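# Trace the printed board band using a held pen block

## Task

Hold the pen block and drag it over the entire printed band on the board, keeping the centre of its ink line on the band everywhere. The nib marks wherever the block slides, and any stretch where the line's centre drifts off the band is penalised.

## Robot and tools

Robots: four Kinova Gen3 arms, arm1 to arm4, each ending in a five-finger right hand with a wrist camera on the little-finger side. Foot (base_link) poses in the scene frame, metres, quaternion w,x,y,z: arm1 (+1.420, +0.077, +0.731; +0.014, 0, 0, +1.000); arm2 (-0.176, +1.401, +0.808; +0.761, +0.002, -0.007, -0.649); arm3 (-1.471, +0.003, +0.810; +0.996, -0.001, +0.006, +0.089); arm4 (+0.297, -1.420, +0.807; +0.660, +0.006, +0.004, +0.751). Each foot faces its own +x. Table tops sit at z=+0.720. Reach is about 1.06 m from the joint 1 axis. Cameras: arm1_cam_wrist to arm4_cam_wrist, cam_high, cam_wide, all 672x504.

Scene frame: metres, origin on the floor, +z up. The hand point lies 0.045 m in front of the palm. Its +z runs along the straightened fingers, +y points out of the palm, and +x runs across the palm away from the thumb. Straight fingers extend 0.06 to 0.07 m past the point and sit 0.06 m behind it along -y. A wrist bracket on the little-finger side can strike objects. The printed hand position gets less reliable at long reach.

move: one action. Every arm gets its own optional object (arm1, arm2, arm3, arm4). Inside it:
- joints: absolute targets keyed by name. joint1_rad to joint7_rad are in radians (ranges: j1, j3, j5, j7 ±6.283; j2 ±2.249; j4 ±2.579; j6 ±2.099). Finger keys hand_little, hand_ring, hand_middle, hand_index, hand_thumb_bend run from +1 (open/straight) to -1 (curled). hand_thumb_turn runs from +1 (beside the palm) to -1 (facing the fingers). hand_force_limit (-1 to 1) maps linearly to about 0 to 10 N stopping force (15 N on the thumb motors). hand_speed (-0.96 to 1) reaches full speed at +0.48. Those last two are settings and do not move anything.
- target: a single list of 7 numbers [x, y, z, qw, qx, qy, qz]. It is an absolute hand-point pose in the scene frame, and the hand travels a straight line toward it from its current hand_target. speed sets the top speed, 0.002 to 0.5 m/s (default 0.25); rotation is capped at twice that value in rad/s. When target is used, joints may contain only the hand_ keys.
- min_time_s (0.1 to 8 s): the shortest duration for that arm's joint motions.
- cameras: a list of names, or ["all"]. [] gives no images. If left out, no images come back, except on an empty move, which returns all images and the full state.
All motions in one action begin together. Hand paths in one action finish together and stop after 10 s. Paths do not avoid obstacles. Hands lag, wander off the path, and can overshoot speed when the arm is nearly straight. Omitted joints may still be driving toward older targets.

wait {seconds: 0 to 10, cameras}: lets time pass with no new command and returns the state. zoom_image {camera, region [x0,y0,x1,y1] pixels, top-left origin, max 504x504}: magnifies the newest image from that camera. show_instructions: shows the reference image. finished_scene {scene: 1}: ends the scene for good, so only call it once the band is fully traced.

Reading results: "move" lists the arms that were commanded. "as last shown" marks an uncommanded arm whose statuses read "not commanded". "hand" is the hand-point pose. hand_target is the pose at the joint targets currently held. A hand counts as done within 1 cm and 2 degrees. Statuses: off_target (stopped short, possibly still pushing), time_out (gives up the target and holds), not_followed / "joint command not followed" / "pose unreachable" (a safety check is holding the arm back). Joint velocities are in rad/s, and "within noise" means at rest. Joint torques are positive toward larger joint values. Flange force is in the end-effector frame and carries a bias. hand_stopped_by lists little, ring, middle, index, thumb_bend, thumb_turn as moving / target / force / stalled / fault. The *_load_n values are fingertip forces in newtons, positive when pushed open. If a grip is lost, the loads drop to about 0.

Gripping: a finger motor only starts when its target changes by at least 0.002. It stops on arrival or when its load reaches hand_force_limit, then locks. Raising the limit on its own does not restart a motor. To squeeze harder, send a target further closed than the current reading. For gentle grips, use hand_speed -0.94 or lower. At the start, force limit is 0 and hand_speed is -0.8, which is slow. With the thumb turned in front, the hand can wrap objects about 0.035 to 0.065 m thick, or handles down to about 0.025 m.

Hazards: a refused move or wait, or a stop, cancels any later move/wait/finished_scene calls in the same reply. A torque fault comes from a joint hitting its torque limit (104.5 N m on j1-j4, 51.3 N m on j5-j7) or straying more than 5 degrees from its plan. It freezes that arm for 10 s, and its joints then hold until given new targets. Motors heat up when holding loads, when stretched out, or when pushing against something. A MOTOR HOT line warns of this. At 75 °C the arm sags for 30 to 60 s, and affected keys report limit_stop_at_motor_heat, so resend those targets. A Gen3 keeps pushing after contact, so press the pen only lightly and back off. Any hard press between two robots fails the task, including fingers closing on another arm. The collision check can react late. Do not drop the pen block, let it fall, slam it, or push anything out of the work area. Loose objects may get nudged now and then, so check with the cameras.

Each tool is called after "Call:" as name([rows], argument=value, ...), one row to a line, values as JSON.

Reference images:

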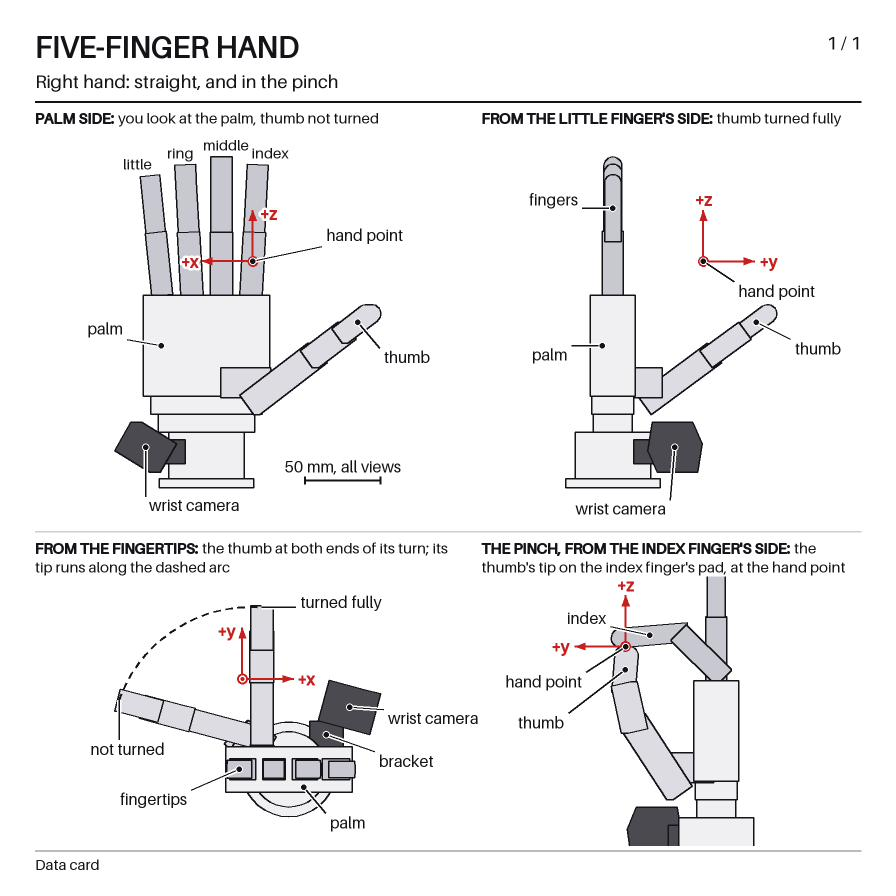

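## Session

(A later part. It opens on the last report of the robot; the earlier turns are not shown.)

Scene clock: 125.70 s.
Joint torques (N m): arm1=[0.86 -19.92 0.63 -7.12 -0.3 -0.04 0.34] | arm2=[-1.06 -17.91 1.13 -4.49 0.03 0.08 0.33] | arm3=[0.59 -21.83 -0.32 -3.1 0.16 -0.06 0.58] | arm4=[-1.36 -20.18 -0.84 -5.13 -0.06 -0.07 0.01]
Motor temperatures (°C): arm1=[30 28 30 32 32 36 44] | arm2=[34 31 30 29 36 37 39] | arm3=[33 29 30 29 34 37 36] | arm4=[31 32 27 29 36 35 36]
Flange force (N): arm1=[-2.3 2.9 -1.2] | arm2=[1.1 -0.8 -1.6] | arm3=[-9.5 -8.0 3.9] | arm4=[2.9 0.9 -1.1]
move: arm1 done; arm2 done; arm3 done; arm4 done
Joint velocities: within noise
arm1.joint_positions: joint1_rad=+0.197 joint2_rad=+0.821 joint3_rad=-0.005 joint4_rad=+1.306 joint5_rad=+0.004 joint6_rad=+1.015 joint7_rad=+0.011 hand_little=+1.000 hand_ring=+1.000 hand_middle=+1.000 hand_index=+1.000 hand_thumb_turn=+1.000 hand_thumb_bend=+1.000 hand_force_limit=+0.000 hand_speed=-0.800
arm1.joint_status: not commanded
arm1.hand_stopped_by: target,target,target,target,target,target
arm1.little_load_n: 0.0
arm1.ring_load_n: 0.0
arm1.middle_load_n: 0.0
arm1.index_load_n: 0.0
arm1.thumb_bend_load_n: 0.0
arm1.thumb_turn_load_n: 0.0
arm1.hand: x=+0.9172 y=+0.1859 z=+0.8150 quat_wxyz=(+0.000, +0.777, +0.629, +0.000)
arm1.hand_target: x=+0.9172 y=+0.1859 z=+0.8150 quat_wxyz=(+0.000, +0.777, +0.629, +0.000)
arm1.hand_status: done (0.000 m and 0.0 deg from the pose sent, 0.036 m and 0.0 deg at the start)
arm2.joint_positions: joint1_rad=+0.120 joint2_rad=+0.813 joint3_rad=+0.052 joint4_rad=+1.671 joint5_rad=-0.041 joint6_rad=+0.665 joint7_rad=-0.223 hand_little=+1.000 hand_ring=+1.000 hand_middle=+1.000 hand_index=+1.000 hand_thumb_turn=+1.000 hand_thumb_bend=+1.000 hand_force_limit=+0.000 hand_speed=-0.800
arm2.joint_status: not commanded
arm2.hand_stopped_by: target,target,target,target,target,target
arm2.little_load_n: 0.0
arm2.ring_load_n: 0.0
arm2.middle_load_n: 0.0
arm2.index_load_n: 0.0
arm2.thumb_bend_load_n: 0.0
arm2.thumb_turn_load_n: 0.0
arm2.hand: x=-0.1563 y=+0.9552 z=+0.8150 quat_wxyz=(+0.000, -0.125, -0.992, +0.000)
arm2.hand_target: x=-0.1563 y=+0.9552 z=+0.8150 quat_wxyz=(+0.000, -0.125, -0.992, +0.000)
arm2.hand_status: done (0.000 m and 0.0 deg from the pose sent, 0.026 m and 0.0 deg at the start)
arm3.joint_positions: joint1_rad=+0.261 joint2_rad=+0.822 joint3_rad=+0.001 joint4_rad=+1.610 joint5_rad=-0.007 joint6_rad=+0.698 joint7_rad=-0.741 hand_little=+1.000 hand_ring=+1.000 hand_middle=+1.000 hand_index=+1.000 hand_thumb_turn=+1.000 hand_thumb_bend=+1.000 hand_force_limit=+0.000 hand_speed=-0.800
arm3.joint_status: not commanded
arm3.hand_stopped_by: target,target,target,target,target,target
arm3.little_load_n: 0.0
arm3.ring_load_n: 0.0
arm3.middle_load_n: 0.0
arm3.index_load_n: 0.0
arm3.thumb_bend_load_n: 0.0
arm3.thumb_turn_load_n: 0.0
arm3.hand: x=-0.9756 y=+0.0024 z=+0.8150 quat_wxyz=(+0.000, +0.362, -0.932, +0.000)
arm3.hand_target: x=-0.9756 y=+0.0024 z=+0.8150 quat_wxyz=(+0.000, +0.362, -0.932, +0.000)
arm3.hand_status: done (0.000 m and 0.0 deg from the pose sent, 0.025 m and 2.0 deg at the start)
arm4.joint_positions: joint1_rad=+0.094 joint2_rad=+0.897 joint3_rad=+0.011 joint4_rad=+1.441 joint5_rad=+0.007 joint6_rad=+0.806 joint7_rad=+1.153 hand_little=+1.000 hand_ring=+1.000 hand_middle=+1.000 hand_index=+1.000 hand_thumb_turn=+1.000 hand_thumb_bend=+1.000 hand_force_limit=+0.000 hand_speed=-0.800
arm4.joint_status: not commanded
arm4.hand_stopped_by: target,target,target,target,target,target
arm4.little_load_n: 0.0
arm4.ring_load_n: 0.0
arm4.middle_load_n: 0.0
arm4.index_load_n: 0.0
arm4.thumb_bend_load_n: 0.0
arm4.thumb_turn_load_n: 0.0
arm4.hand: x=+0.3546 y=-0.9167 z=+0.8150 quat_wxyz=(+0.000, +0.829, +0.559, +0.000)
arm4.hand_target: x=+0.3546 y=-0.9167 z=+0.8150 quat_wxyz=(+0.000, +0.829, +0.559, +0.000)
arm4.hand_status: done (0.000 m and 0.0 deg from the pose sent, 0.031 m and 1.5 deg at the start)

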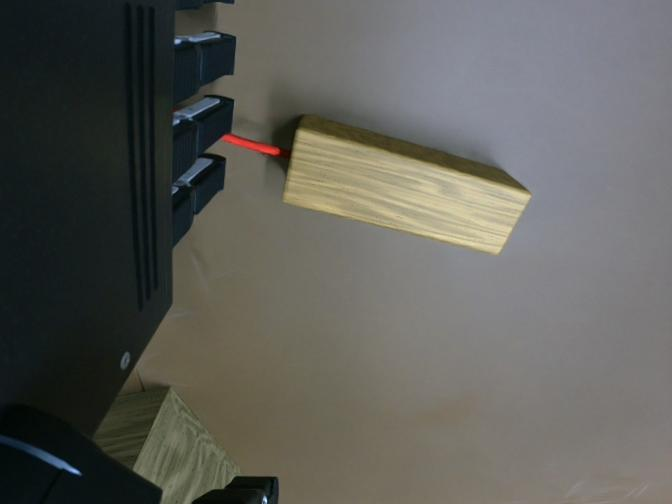

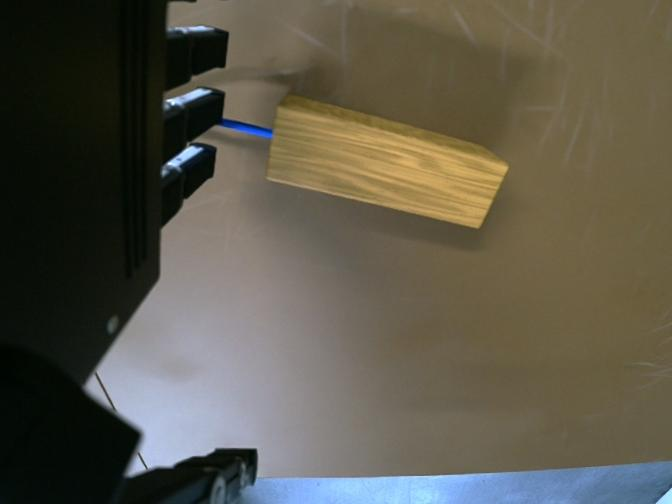

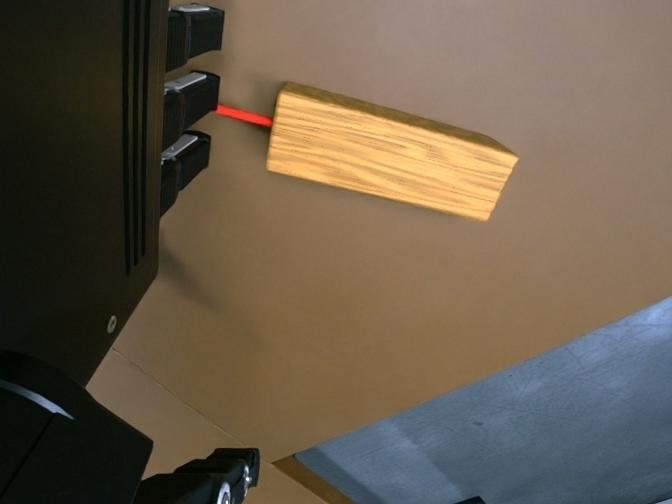

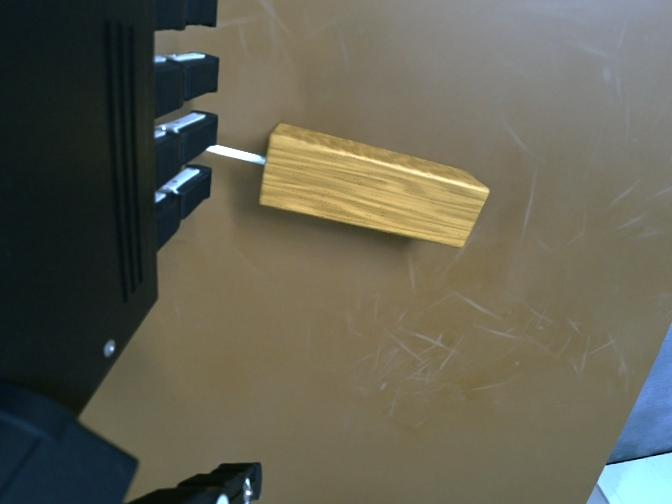

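Call:
move(arm1={"target": [0.9173, 0.1869, 0.797, 0, 0.7771, 0.6293, 0], "speed": 0.05}, arm2={"target": [-0.1602, 0.9562, 0.797, 0, 0.1253, 0.9921, 0], "speed": 0.05}, arm3={"target": [-0.9785, -0.0003, 0.797, 0, -0.3624, 0.9320, 0], "speed": 0.05}, arm4={"target": [0.3550, -0.9158, 0.797, 0, 0.8290, 0.5592, 0], "speed": 0.05}, cameras=["arm1_cam_wrist", "arm2_cam_wrist", "arm3_cam_wrist", "arm4_cam_wrist"])

Call:
zoom_image(camera="arm1_cam_wrist", region=[150, 0, 318, 252])

Call:
zoom_image(camera="arm2_cam_wrist", region=[150, 0, 318, 252])

Call:
zoom_image(camera="arm3_cam_wrist", region=[150, 0, 318, 252])

Call:
zoom_image(camera="arm4_cam_wrist", region=[150, 0, 318, 252])

Scene clock: 132.37 s.
Joint torques (N m): arm1=[0.86 -20.11 0.61 -6.89 -0.27 0 0.36] | arm2=[-1.08 -18.15 1.16 -4.27 0.02 0.1 0.27] | arm3=[0.72 -21.95 -0.29 -2.86 0.2 -0.05 0.56] | arm4=[-1.36 -20.32 -0.86 -4.99 -0.04 -0.05 0.03]
Motor temperatures (°C): arm1=[30 29 30 32 32 36 44] | arm2=[34 31 30 29 36 37 39] | arm3=[33 29 30 29 34 37 36] | arm4=[31 32 27 29 36 35 36]
Flange force (N): arm1=[-2.3 2.6 -1.2] | arm2=[1.3 -0.8 -1.4] | arm3=[-9.4 -7.6 4.5] | arm4=[2.6 0.9 -1.1]
move: arm1 done; arm2 done; arm3 done; arm4 done
Joint velocities: within noise
arm1.joint_positions: joint1_rad=+0.199 joint2_rad=+0.846 joint3_rad=-0.005 joint4_rad=+1.321 joint5_rad=+0.004 joint6_rad=+0.976 joint7_rad=+0.012 hand_little=+1.000 hand_ring=+1.000 hand_middle=+1.000 hand_index=+1.000 hand_thumb_turn=+1.000 hand_thumb_bend=+1.000 hand_force_limit=+0.000 hand_speed=-0.800
arm1.joint_status: not commanded
arm1.hand_stopped_by: target,target,target,target,target,target
arm1.little_load_n: 0.0
arm1.ring_load_n: -0.5
arm1.middle_load_n: 0.0
arm1.index_load_n: 0.0
arm1.thumb_bend_load_n: -0.5
arm1.thumb_turn_load_n: 0.0
arm1.hand: x=+0.9173 y=+0.1869 z=+0.7970 quat_wxyz=(+0.000, +0.777, +0.629, +0.000)
arm1.hand_target: x=+0.9173 y=+0.1869 z=+0.7970 quat_wxyz=(+0.000, +0.777, +0.629, +0.000)
arm1.hand_status: done (0.000 m and 0.0 deg from the pose sent, 0.018 m and 0.0 deg at the start)
arm2.joint_positions: joint1_rad=+0.130 joint2_rad=+0.846 joint3_rad=+0.048 joint4_rad=+1.678 joint5_rad=-0.041 joint6_rad=+0.624 joint7_rad=-0.215 hand_little=+1.000 hand_ring=+1.000 hand_middle=+1.000 hand_index=+1.000 hand_thumb_turn=+1.000 hand_thumb_bend=+1.000 hand_force_limit=+0.000 hand_speed=-0.800
arm2.joint_status: not commanded
arm2.hand_stopped_by: target,target,target,target,target,target
arm2.little_load_n: 0.0
arm2.ring_load_n: 0.0
arm2.middle_load_n: 0.0
arm2.index_load_n: 0.0
arm2.thumb_bend_load_n: 0.0
arm2.thumb_turn_load_n: 0.0
arm2.hand: x=-0.1602 y=+0.9562 z=+0.7970 quat_wxyz=(+0.000, -0.125, -0.992, +0.000)
arm2.hand_target: x=-0.1602 y=+0.9562 z=+0.7970 quat_wxyz=(+0.000, -0.125, -0.992, +0.000)
arm2.hand_status: done (0.000 m and 0.0 deg from the pose sent, 0.018 m and 0.0 deg at the start)
arm3.joint_positions: joint1_rad=+0.267 joint2_rad=+0.851 joint3_rad=+0.000 joint4_rad=+1.624 joint5_rad=-0.006 joint6_rad=+0.654 joint7_rad=-0.736 hand_little=+1.000 hand_ring=+1.000 hand_middle=+1.000 hand_index=+1.000 hand_thumb_turn=+1.000 hand_thumb_bend=+1.000 hand_force_limit=+0.000 hand_speed=-0.800
arm3.joint_status: not commanded
arm3.hand_stopped_by: target,target,target,target,target,target
arm3.little_load_n: 0.0
arm3.ring_load_n: 0.0
arm3.middle_load_n: 0.5
arm3.index_load_n: 0.0
arm3.thumb_bend_load_n: 0.0
arm3.thumb_turn_load_n: 0.0
arm3.hand: x=-0.9785 y=-0.0003 z=+0.7970 quat_wxyz=(+0.000, +0.362, -0.932, +0.000)
arm3.hand_target: x=-0.9785 y=-0.0003 z=+0.7970 quat_wxyz=(+0.000, +0.362, -0.932, +0.000)
arm3.hand_status: done (0.000 m and 0.0 deg from the pose sent, 0.018 m and 0.0 deg at the start)
arm4.joint_positions: joint1_rad=+0.095 joint2_rad=+0.929 joint3_rad=+0.011 joint4_rad=+1.442 joint5_rad=+0.008 joint6_rad=+0.773 joint7_rad=+1.154 hand_little=+1.000 hand_ring=+1.000 hand_middle=+1.000 hand_index=+1.000 hand_thumb_turn=+1.000 hand_thumb_bend=+1.000 hand_force_limit=+0.000 hand_speed=-0.800
arm4.joint_status: not commanded
arm4.hand_stopped_by: target,target,target,target,target,target
arm4.little_load_n: 0.0
arm4.ring_load_n: 0.0
arm4.middle_load_n: 0.0
arm4.index_load_n: 0.0
arm4.thumb_bend_load_n: 0.0
arm4.thumb_turn_load_n: 0.0
arm4.hand: x=+0.3550 y=-0.9158 z=+0.7970 quat_wxyz=(+0.000, +0.829, +0.559, +0.000)
arm4.hand_target: x=+0.3550 y=-0.9158 z=+0.7970 quat_wxyz=(+0.000, +0.829, +0.559, +0.000)
arm4.hand_status: done (0.000 m and 0.0 deg from the pose sent, 0.018 m and 0.0 deg at the start)

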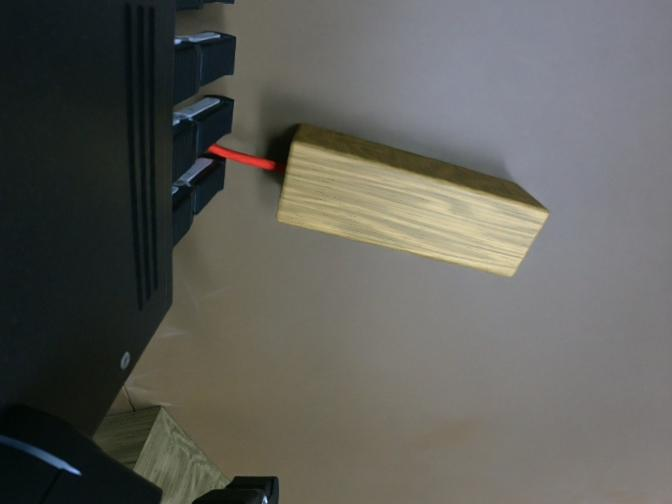

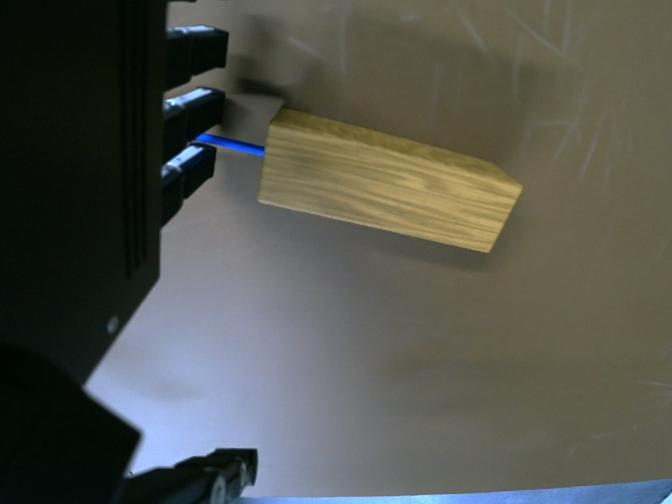

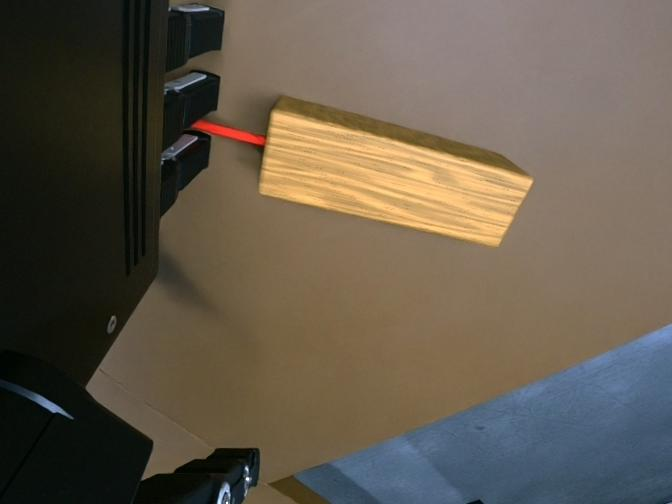

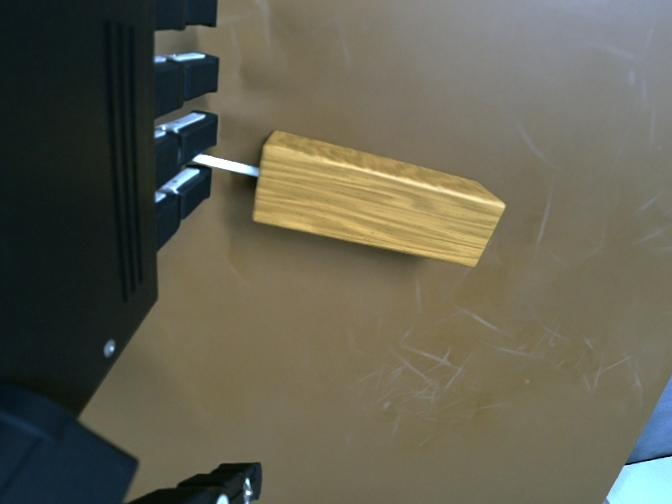

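Scaled by 2.000 from the camera's image (finer frame: 960x720).

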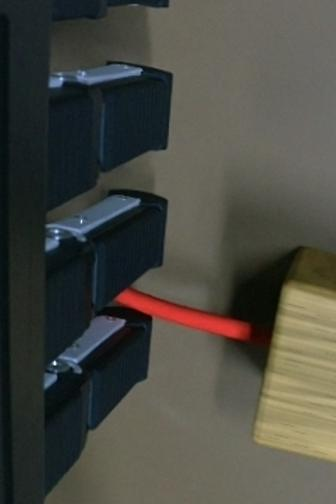

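Scaled by 2.000 from the camera's image (finer frame: 960x720).

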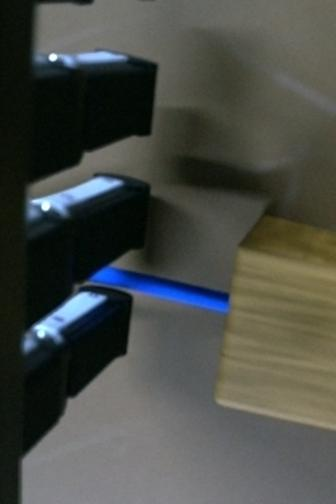

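Scaled by 2.000 from the camera's image (finer frame: 960x720).

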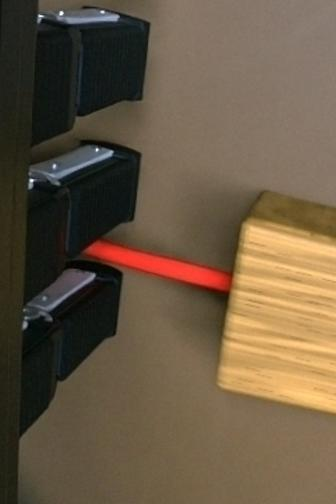

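Scaled by 2.000 from the camera's image (finer frame: 960x720).

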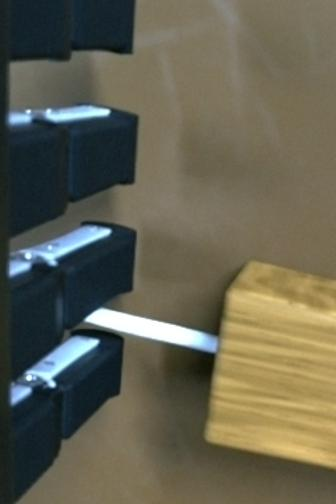

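Call:
move(arm1={"target": [0.9173, 0.1869, 0.793, 0, 0.7771, 0.6293, 0], "speed": 0.03}, arm2={"target": [-0.1602, 0.9562, 0.793, 0, 0.1253, 0.9921, 0], "speed": 0.03}, arm3={"target": [-0.9785, -0.0003, 0.793, 0, -0.3624, 0.9320, 0], "speed": 0.03}, arm4={"target": [0.3550, -0.9158, 0.793, 0, 0.8290, 0.5592, 0], "speed": 0.03})

Call:
move(arm1={"target": [0.9528, 0.1794, 0.793, 0, 0.7771, 0.6293, 0], "speed": 0.04}, arm2={"target": [-0.1541, 0.9867, 0.793, 0, 0.1253, 0.9921, 0], "speed": 0.04}, arm3={"target": [-1.0021, 0.0230, 0.793, 0, -0.3624, 0.9320, 0], "speed": 0.04}, arm4={"target": [0.3844, -0.9259, 0.793, 0, 0.8290, 0.5592, 0], "speed": 0.04}, cameras=["all"])

Scene clock: 141.30 s.
Joint torques (N m): arm1=[0.86 -20.14 0.59 -6.89 -0.26 -0.03 0.33] | arm2=[-1.1 -18.11 1.15 -4.18 0.06 0.07 0.34] | arm3=[0.75 -22.01 -0.33 -2.8 0.2 -0.09 0.54] | arm4=[-1.37 -20.37 -0.83 -4.93 -0.04 -0.07 0.02]
Motor temperatures (°C): arm1=[30 29 30 32 32 36 44] | arm2=[34 31 30 29 36 37 39] | arm3=[33 29 30 29 34 37 36] | arm4=[31 32 27 29 36 35 36]
Flange force (N): arm1=[-2.3 2.7 -1.3] | arm2=[1.3 -0.9 -1.6] | arm3=[-9.5 -7.6 4.5] | arm4=[2.8 0.9 -1.1]
move: arm1 done; arm2 done; arm3 done; arm4 done
Joint velocities: within noise
arm1.joint_positions: joint1_rad=+0.199 joint2_rad=+0.851 joint3_rad=-0.005 joint4_rad=+1.324 joint5_rad=+0.004 joint6_rad=+0.967 joint7_rad=+0.012 hand_little=+1.000 hand_ring=+1.000 hand_middle=+1.000 hand_index=+1.000 hand_thumb_turn=+1.000 hand_thumb_bend=+1.000 hand_force_limit=+0.000 hand_speed=-0.800
arm1.joint_status: not commanded
arm1.hand_stopped_by: target,target,target,target,target,target
arm1.little_load_n: 0.0
arm1.ring_load_n: 0.0
arm1.middle_load_n: 0.0
arm1.index_load_n: 0.0
arm1.thumb_bend_load_n: 0.0
arm1.thumb_turn_load_n: 0.0
arm1.hand: x=+0.9173 y=+0.1869 z=+0.7930 quat_wxyz=(+0.000, +0.777, +0.629, +0.000)
arm1.hand_target: x=+0.9173 y=+0.1869 z=+0.7930 quat_wxyz=(+0.000, +0.777, +0.629, +0.000)
arm1.hand_status: done (0.000 m and 0.0 deg from the pose sent, 0.004 m and 0.0 deg at the start)
arm2.joint_positions: joint1_rad=+0.131 joint2_rad=+0.854 joint3_rad=+0.048 joint4_rad=+1.679 joint5_rad=-0.042 joint6_rad=+0.616 joint7_rad=-0.214 hand_little=+1.000 hand_ring=+1.000 hand_middle=+1.000 hand_index=+1.000 hand_thumb_turn=+1.000 hand_thumb_bend=+1.000 hand_force_limit=+0.000 hand_speed=-0.800
arm2.joint_status: not commanded
arm2.hand_stopped_by: target,target,target,target,target,target
arm2.little_load_n: 0.0
arm2.ring_load_n: 0.0
arm2.middle_load_n: 0.0
arm2.index_load_n: 0.0
arm2.thumb_bend_load_n: 0.0
arm2.thumb_turn_load_n: 0.0
arm2.hand: x=-0.1602 y=+0.9562 z=+0.7930 quat_wxyz=(+0.000, -0.125, -0.992, +0.000)
arm2.hand_target: x=-0.1602 y=+0.9562 z=+0.7930 quat_wxyz=(+0.000, -0.125, -0.992, +0.000)
arm2.hand_status: done (0.000 m and 0.0 deg from the pose sent, 0.004 m and 0.0 deg at the start)
arm3.joint_positions: joint1_rad=+0.267 joint2_rad=+0.859 joint3_rad=+0.000 joint4_rad=+1.625 joint5_rad=-0.006 joint6_rad=+0.646 joint7_rad=-0.736 hand_little=+1.000 hand_ring=+1.000 hand_middle=+1.000 hand_index=+1.000 hand_thumb_turn=+1.000 hand_thumb_bend=+1.000 hand_force_limit=+0.000 hand_speed=-0.800
arm3.joint_status: not commanded
arm3.hand_stopped_by: target,target,target,target,target,target
arm3.little_load_n: 0.0
arm3.ring_load_n: 0.0
arm3.middle_load_n: 0.0
arm3.index_load_n: 0.0
arm3.thumb_bend_load_n: 0.0
arm3.thumb_turn_load_n: 0.0
arm3.hand: x=-0.9785 y=-0.0003 z=+0.7930 quat_wxyz=(+0.000, +0.362, -0.932, +0.000)
arm3.hand_target: x=-0.9785 y=-0.0003 z=+0.7930 quat_wxyz=(+0.000, +0.362, -0.932, +0.000)
arm3.hand_status: done (0.000 m and 0.0 deg from the pose sent, 0.004 m and 0.0 deg at the start)
arm4.joint_positions: joint1_rad=+0.095 joint2_rad=+0.936 joint3_rad=+0.011 joint4_rad=+1.443 joint5_rad=+0.008 joint6_rad=+0.766 joint7_rad=+1.154 hand_little=+1.000 hand_ring=+1.000 hand_middle=+1.000 hand_index=+1.000 hand_thumb_turn=+1.000 hand_thumb_bend=+1.000 hand_force_limit=+0.000 hand_speed=-0.800
arm4.joint_status: not commanded
arm4.hand_stopped_by: target,target,target,target,target,target
arm4.little_load_n: 0.0
arm4.ring_load_n: 0.0
arm4.middle_load_n: 0.0
arm4.index_load_n: 0.0
arm4.thumb_bend_load_n: 0.0
arm4.thumb_turn_load_n: 0.0
arm4.hand: x=+0.3550 y=-0.9158 z=+0.7930 quat_wxyz=(+0.000, +0.829, +0.559, +0.000)
arm4.hand_target: x=+0.3550 y=-0.9158 z=+0.7930 quat_wxyz=(+0.000, +0.829, +0.559, +0.000)
arm4.hand_status: done (0.000 m and 0.0 deg from the pose sent, 0.004 m and 0.0 deg at the start)
pictures: none

Scene clock: 142.70 s.
Joint torques (N m): arm1=[0.85 -18.78 0.58 -6.37 -0.27 0.03 0.34] | arm2=[-1.13 -17.09 1.06 -3.58 0.03 0.13 0.33] | arm3=[0.66 -21.09 -0.27 -2.34 0.19 -0.06 0.6] | arm4=[-1.37 -20.05 -0.89 -4.78 -0.06 -0.05 0.03]
Motor temperatures (°C): arm1=[30 29 30 32 32 36 44] | arm2=[34 31 30 29 36 37 39] | arm3=[33 29 30 29 34 37 36] | arm4=[31 32 27 29 36 35 36]
Flange force (N): arm1=[-2.4 2.2 -1.4] | arm2=[1.4 -1.2 -1.6] | arm3=[-9.4 -6.8 4.7] | arm4=[2.6 1.1 -1.1]
move: arm1 done; arm2 done; arm3 done; arm4 done
Joint velocities: within noise
arm1.joint_positions: joint1_rad=+0.202 joint2_rad=+0.781 joint3_rad=-0.008 joint4_rad=+1.479 joint5_rad=+0.006 joint6_rad=+0.882 joint7_rad=+0.011 hand_little=+1.000 hand_ring=+1.000 hand_middle=+1.000 hand_index=+1.000 hand_thumb_turn=+1.000 hand_thumb_bend=+1.000 hand_force_limit=+0.000 hand_speed=-0.800
arm1.joint_status: not commanded
arm1.hand_stopped_by: target,target,target,target,target,target
arm1.little_load_n: 0.0
arm1.ring_load_n: 0.0
arm1.middle_load_n: 0.0
arm1.index_load_n: 0.0
arm1.thumb_bend_load_n: 0.0
arm1.thumb_turn_load_n: 0.0
arm1.hand: x=+0.9528 y=+0.1794 z=+0.7930 quat_wxyz=(+0.000, +0.777, +0.629, +0.000)
arm1.hand_target: x=+0.9528 y=+0.1794 z=+0.7930 quat_wxyz=(+0.000, +0.777, +0.629, +0.000)
arm1.hand_status: done (0.000 m and 0.0 deg from the pose sent, 0.036 m and 0.0 deg at the start)
arm2.joint_positions: joint1_rad=+0.117 joint2_rad=+0.813 joint3_rad=+0.047 joint4_rad=+1.793 joint5_rad=-0.043 joint6_rad=+0.543 joint7_rad=-0.225 hand_little=+1.000 hand_ring=+1.000 hand_middle=+1.000 hand_index=+1.000 hand_thumb_turn=+1.000 hand_thumb_bend=+1.000 hand_force_limit=+0.000 hand_speed=-0.800
arm2.joint_status: not commanded
arm2.hand_stopped_by: target,target,target,target,target,target
arm2.little_load_n: 0.0
arm2.ring_load_n: 0.0
arm2.middle_load_n: 0.0
arm2.index_load_n: 0.0
arm2.thumb_bend_load_n: 0.0
arm2.thumb_turn_load_n: 0.0
arm2.hand: x=-0.1541 y=+0.9867 z=+0.7930 quat_wxyz=(+0.000, -0.125, -0.992, +0.000)
arm2.hand_target: x=-0.1541 y=+0.9867 z=+0.7930 quat_wxyz=(+0.000, -0.125, -0.992, +0.000)
arm2.hand_status: done (0.000 m and 0.0 deg from the pose sent, 0.031 m and 0.0 deg at the start)
arm3.joint_positions: joint1_rad=+0.221 joint2_rad=+0.823 joint3_rad=+0.003 joint4_rad=+1.724 joint5_rad=-0.010 joint6_rad=+0.583 joint7_rad=-0.776 hand_little=+1.000 hand_ring=+1.000 hand_middle=+1.000 hand_index=+1.000 hand_thumb_turn=+1.000 hand_thumb_bend=+1.000 hand_force_limit=+0.000 hand_speed=-0.800
arm3.joint_status: not commanded
arm3.hand_stopped_by: target,target,target,target,target,target
arm3.little_load_n: 0.0
arm3.ring_load_n: 0.0
arm3.middle_load_n: 0.0
arm3.index_load_n: -0.5
arm3.thumb_bend_load_n: 0.0
arm3.thumb_turn_load_n: 0.0
arm3.hand: x=-1.0021 y=+0.0230 z=+0.7930 quat_wxyz=(+0.000, +0.362, -0.932, +0.000)
arm3.hand_target: x=-1.0021 y=+0.0230 z=+0.7930 quat_wxyz=(+0.000, +0.362, -0.932, +0.000)
arm3.hand_status: done (0.000 m and 0.0 deg from the pose sent, 0.033 m and 0.0 deg at the start)
arm4.joint_positions: joint1_rad=+0.151 joint2_rad=+0.921 joint3_rad=+0.006 joint4_rad=+1.479 joint5_rad=+0.014 joint6_rad=+0.744 joint7_rad=+1.202 hand_little=+1.000 hand_ring=+1.000 hand_middle=+1.000 hand_index=+1.000 hand_thumb_turn=+1.000 hand_thumb_bend=+1.000 hand_force_limit=+0.000 hand_speed=-0.800
arm4.joint_status: not commanded
arm4.hand_stopped_by: target,target,target,target,target,target
arm4.little_load_n: 0.0
arm4.ring_load_n: 0.0
arm4.middle_load_n: 0.0
arm4.index_load_n: 0.0
arm4.thumb_bend_load_n: 0.0
arm4.thumb_turn_load_n: 0.0
arm4.hand: x=+0.3844 y=-0.9259 z=+0.7930 quat_wxyz=(+0.000, +0.829, +0.559, +0.000)
arm4.hand_target: x=+0.3844 y=-0.9259 z=+0.7930 quat_wxyz=(+0.000, +0.829, +0.559, +0.000)
arm4.hand_status: done (0.000 m and 0.0 deg from the pose sent, 0.031 m and 0.0 deg at the start)
pictures: arm1_cam_wrist, arm2_cam_wrist, arm3_cam_wrist, arm4_cam_wrist, cam_high, cam_wide

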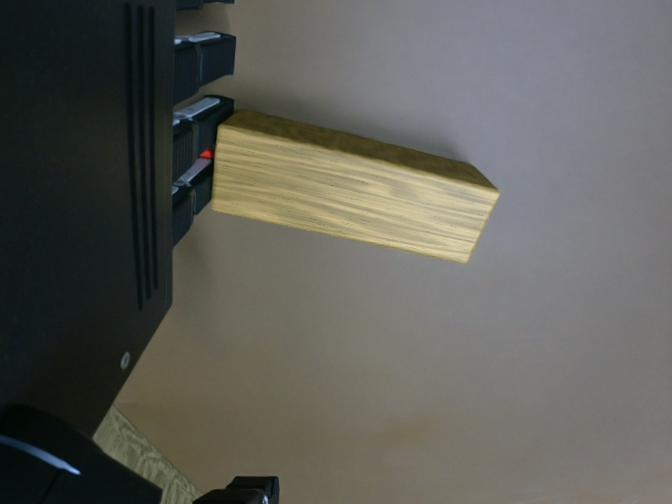

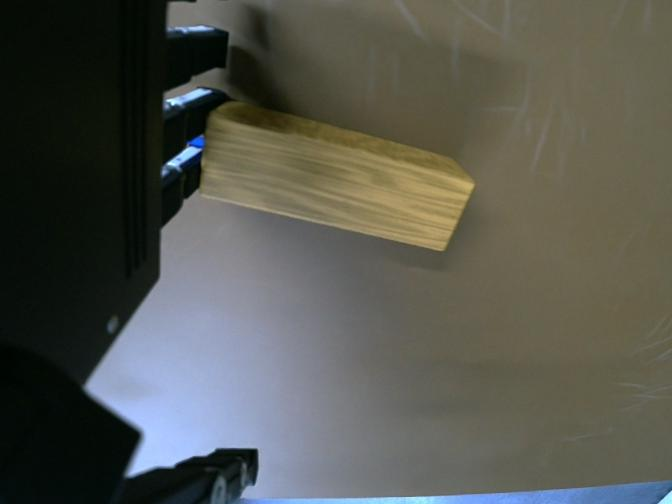

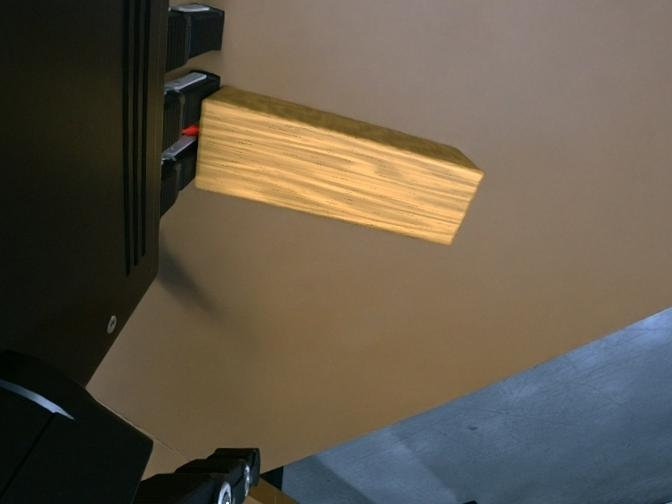

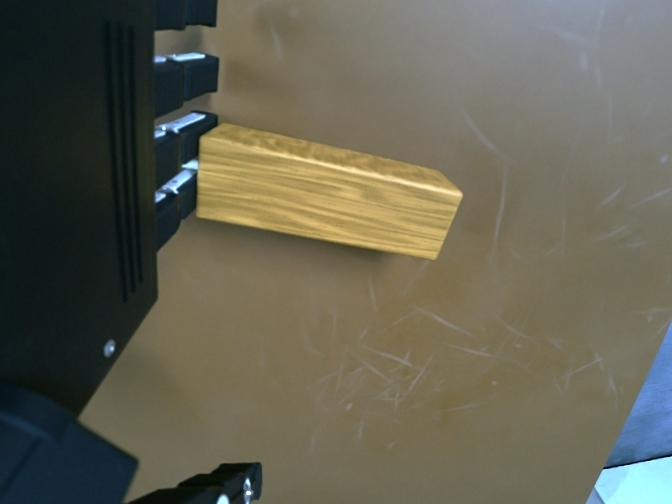

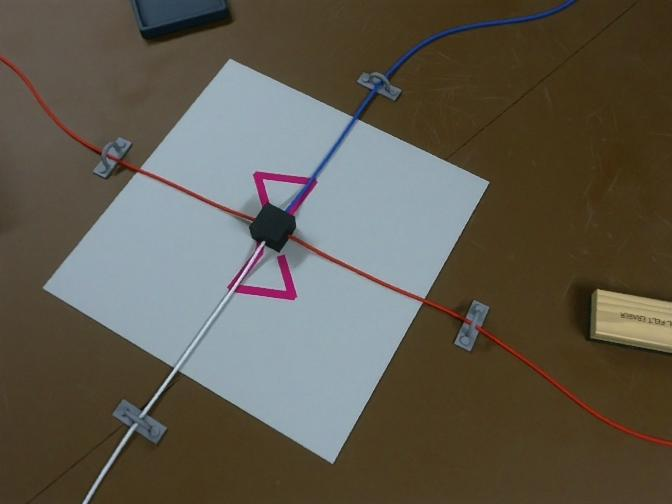

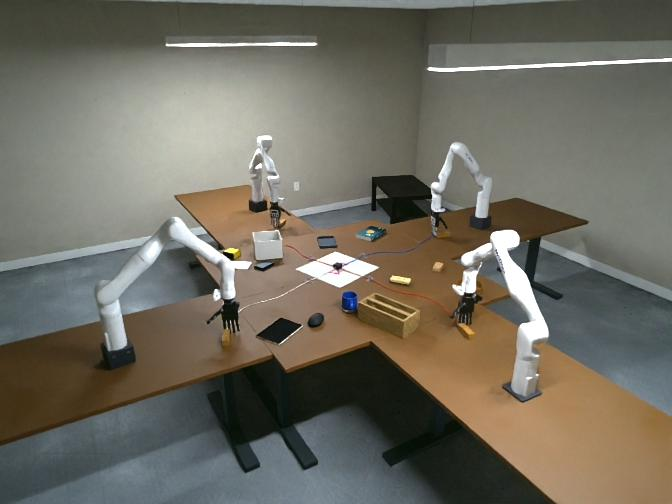

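Call:
move(arm1={"target": [0.9919, 0.1711, 0.793, 0, 0.7771, 0.6293, 0], "speed": 0.04}, arm2={"target": [-0.1442, 1.0254, 0.793, 0, 0.1253, 0.9921, 0], "speed": 0.04}, arm3={"target": [-1.0359, 0.0599, 0.793, 0, -0.3624, 0.9320, 0], "speed": 0.04}, arm4={"target": [0.4261, -0.9428, 0.793, 0, 0.8290, 0.5592, 0], "speed": 0.04}, cameras=["all"])

Scene clock: 159.93 s.
Joint torques (N m): arm1=[0.84 -17.18 0.57 -5.82 -0.26 0.05 0.33] | arm2=[-1.06 -15.76 1.13 -2.83 0.01 0.2 0.29] | arm3=[0.61 -19.96 -0.32 -1.74 0.23 -0.11 0.55] | arm4=[-1.38 -19.64 -0.93 -4.62 -0.07 -0.05 0.04]
Motor temperatures (°C): arm1=[30 29 29 31 32 36 44] | arm2=[34 31 30 29 36 37 39] | arm3=[33 29 29 29 34 37 36] | arm4=[31 33 27 29 36 35 36]
Flange force (N): arm1=[-2.5 2.0 -1.8] | arm2=[1.6 -1.5 -1.6] | arm3=[-9.6 -5.6 5.0] | arm4=[2.4 1.4 -1.1]
move: arm1 done; arm2 done; arm3 done; arm4 done
Joint velocities: within noise
arm1.joint_positions: joint1_rad=+0.205 joint2_rad=+0.711 joint3_rad=-0.010 joint4_rad=+1.636 joint5_rad=+0.009 joint6_rad=+0.796 joint7_rad=+0.010 hand_little=+1.000 hand_ring=+1.000 hand_middle=+1.000 hand_index=+1.000 hand_thumb_turn=+1.000 hand_thumb_bend=+1.000 hand_force_limit=+0.000 hand_speed=-0.800
arm1.joint_status: not commanded
arm1.hand_stopped_by: target,target,target,target,target,target
arm1.little_load_n: 0.0
arm1.ring_load_n: 0.0
arm1.middle_load_n: 0.0
arm1.index_load_n: 0.0
arm1.thumb_bend_load_n: 0.0
arm1.thumb_turn_load_n: 0.0
arm1.hand: x=+0.9919 y=+0.1711 z=+0.7930 quat_wxyz=(+0.000, +0.777, +0.629, +0.000)
arm1.hand_target: x=+0.9919 y=+0.1711 z=+0.7930 quat_wxyz=(+0.000, +0.777, +0.629, +0.000)
arm1.hand_status: done (0.000 m and 0.0 deg from the pose sent, 0.040 m and 0.0 deg at the start)
arm2.joint_positions: joint1_rad=+0.092 joint2_rad=+0.767 joint3_rad=+0.046 joint4_rad=+1.931 joint5_rad=-0.047 joint6_rad=+0.451 joint7_rad=-0.244 hand_little=+1.000 hand_ring=+1.000 hand_middle=+1.000 hand_index=+1.000 hand_thumb_turn=+1.000 hand_thumb_bend=+1.000 hand_force_limit=+0.000 hand_speed=-0.800
arm2.joint_status: not commanded
arm2.hand_stopped_by: target,target,target,target,target,target
arm2.little_load_n: 0.0
arm2.ring_load_n: 0.0
arm2.middle_load_n: 0.0
arm2.index_load_n: 0.0
arm2.thumb_bend_load_n: 0.0
arm2.thumb_turn_load_n: -0.5
arm2.hand: x=-0.1442 y=+1.0254 z=+0.7930 quat_wxyz=(+0.000, -0.125, -0.992, +0.000)
arm2.hand_target: x=-0.1442 y=+1.0254 z=+0.7930 quat_wxyz=(+0.000, -0.125, -0.992, +0.000)
arm2.hand_status: done (0.000 m and 0.0 deg from the pose sent, 0.040 m and 0.0 deg at the start)
arm3.joint_positions: joint1_rad=+0.137 joint2_rad=+0.777 joint3_rad=+0.011 joint4_rad=+1.854 joint5_rad=-0.021 joint6_rad=+0.498 joint7_rad=-0.844 hand_little=+1.000 hand_ring=+1.000 hand_middle=+1.000 hand_index=+1.000 hand_thumb_turn=+1.000 hand_thumb_bend=+1.000 hand_force_limit=+0.000 hand_speed=-0.800
arm3.joint_status: not commanded
arm3.hand_stopped_by: target,target,target,target,target,target
arm3.little_load_n: 0.0
arm3.ring_load_n: 0.0
arm3.middle_load_n: 0.0
arm3.index_load_n: 0.0
arm3.thumb_bend_load_n: 0.0
arm3.thumb_turn_load_n: 0.0
arm3.hand: x=-1.0359 y=+0.0599 z=+0.7930 quat_wxyz=(+0.000, +0.362, -0.932, +0.000)
arm3.hand_target: x=-1.0359 y=+0.0599 z=+0.7930 quat_wxyz=(+0.000, +0.362, -0.932, +0.000)
arm3.hand_status: done (0.000 m and 0.0 deg from the pose sent, 0.050 m and 0.0 deg at the start)
arm4.joint_positions: joint1_rad=+0.235 joint2_rad=+0.901 joint3_rad=-0.002 joint4_rad=+1.529 joint5_rad=+0.024 joint6_rad=+0.713 joint7_rad=+1.273 hand_little=+1.000 hand_ring=+1.000 hand_middle=+1.000 hand_index=+1.000 hand_thumb_turn=+1.000 hand_thumb_bend=+1.000 hand_force_limit=+0.000 hand_speed=-0.800
arm4.joint_status: not commanded
arm4.hand_stopped_by: target,target,target,target,target,target
arm4.little_load_n: 0.0
arm4.ring_load_n: 0.0
arm4.middle_load_n: 0.0
arm4.index_load_n: 0.0
arm4.thumb_bend_load_n: 0.0
arm4.thumb_turn_load_n: 0.0
arm4.hand: x=+0.4261 y=-0.9428 z=+0.7930 quat_wxyz=(+0.000, +0.829, +0.559, +0.000)
arm4.hand_target: x=+0.4261 y=-0.9428 z=+0.7930 quat_wxyz=(+0.000, +0.829, +0.559, +0.000)
arm4.hand_status: done (0.000 m and 0.0 deg from the pose sent, 0.045 m and 0.0 deg at the start)
pictures: arm1_cam_wrist, arm2_cam_wrist, arm3_cam_wrist, arm4_cam_wrist, cam_high, cam_wide

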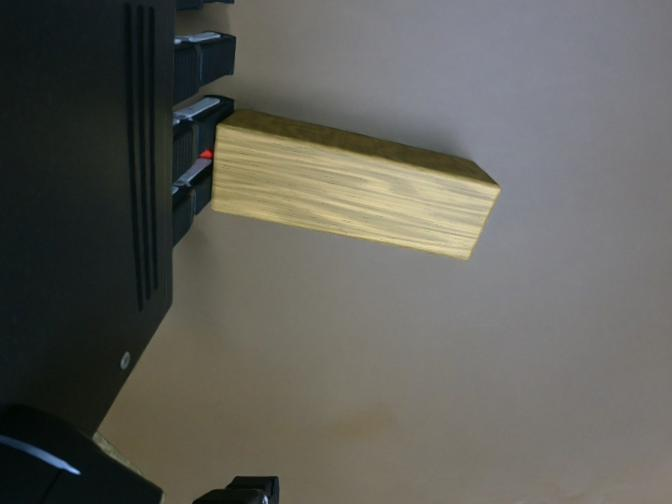

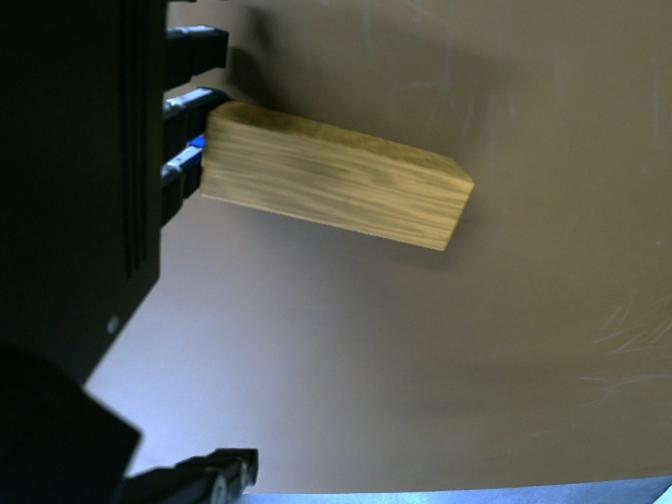

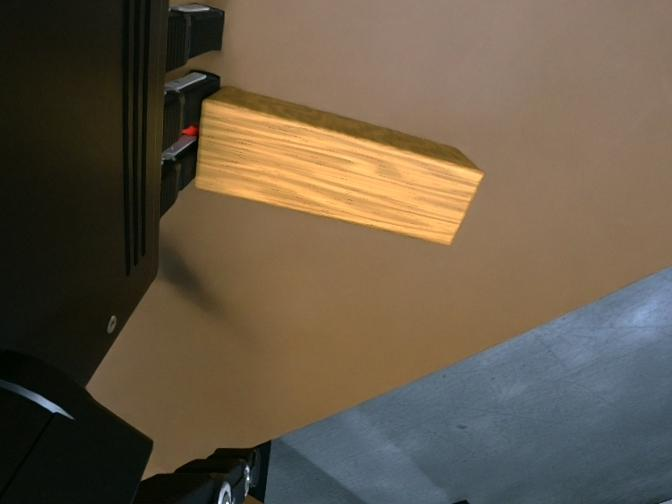

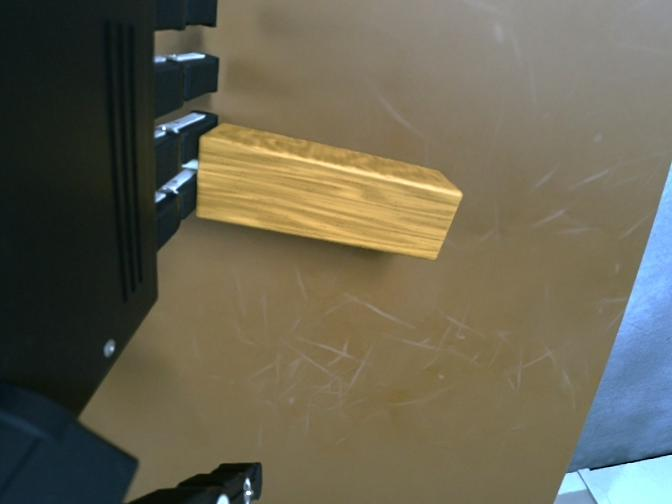

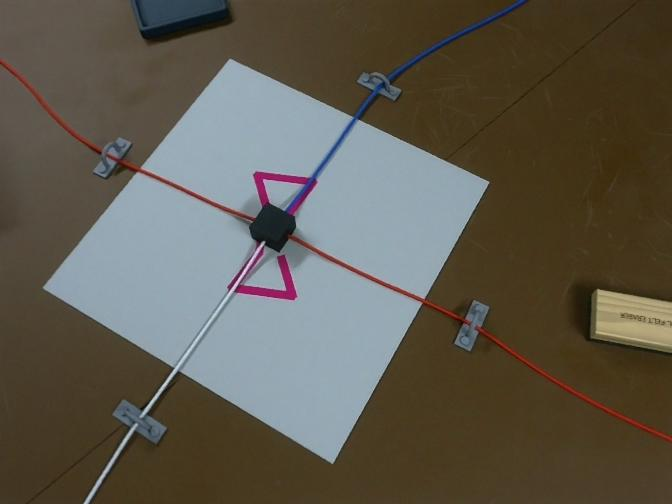

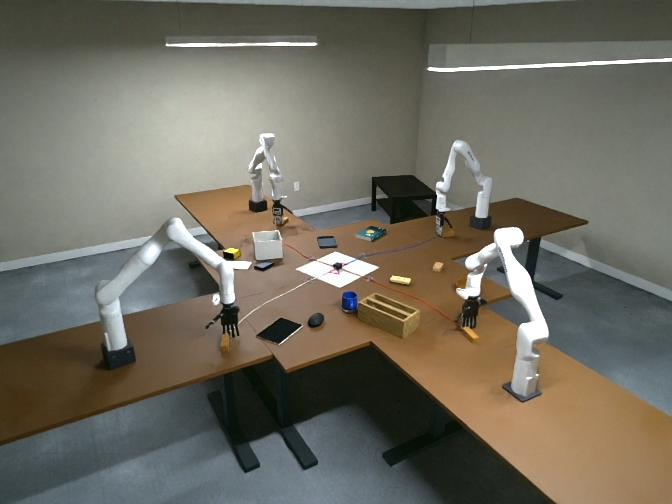

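Call:
zoom_image(camera="cam_high", region=[240, 160, 330, 230])

Call:
zoom_image(camera="cam_high", region=[220, 235, 310, 305])

Scaled by 5.600 from the camera's image (finer frame: 960x720).

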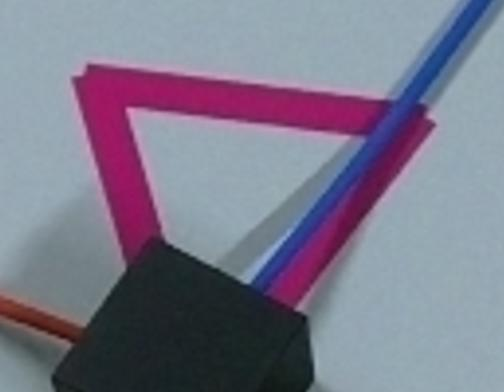

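Scaled by 5.600 from the camera's image (finer frame: 960x720).

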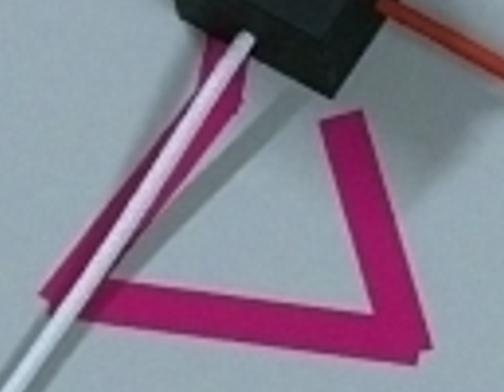

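Call:
zoom_image(camera="cam_wide", region=[200, 200, 500, 370])

Scaled by 1.680 from the camera's image (finer frame: 960x720).

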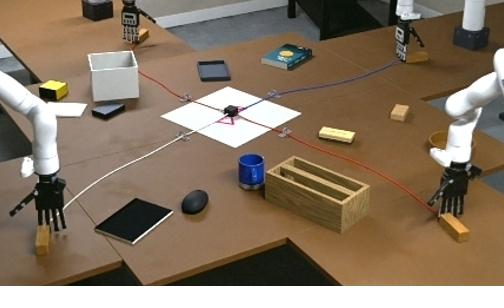

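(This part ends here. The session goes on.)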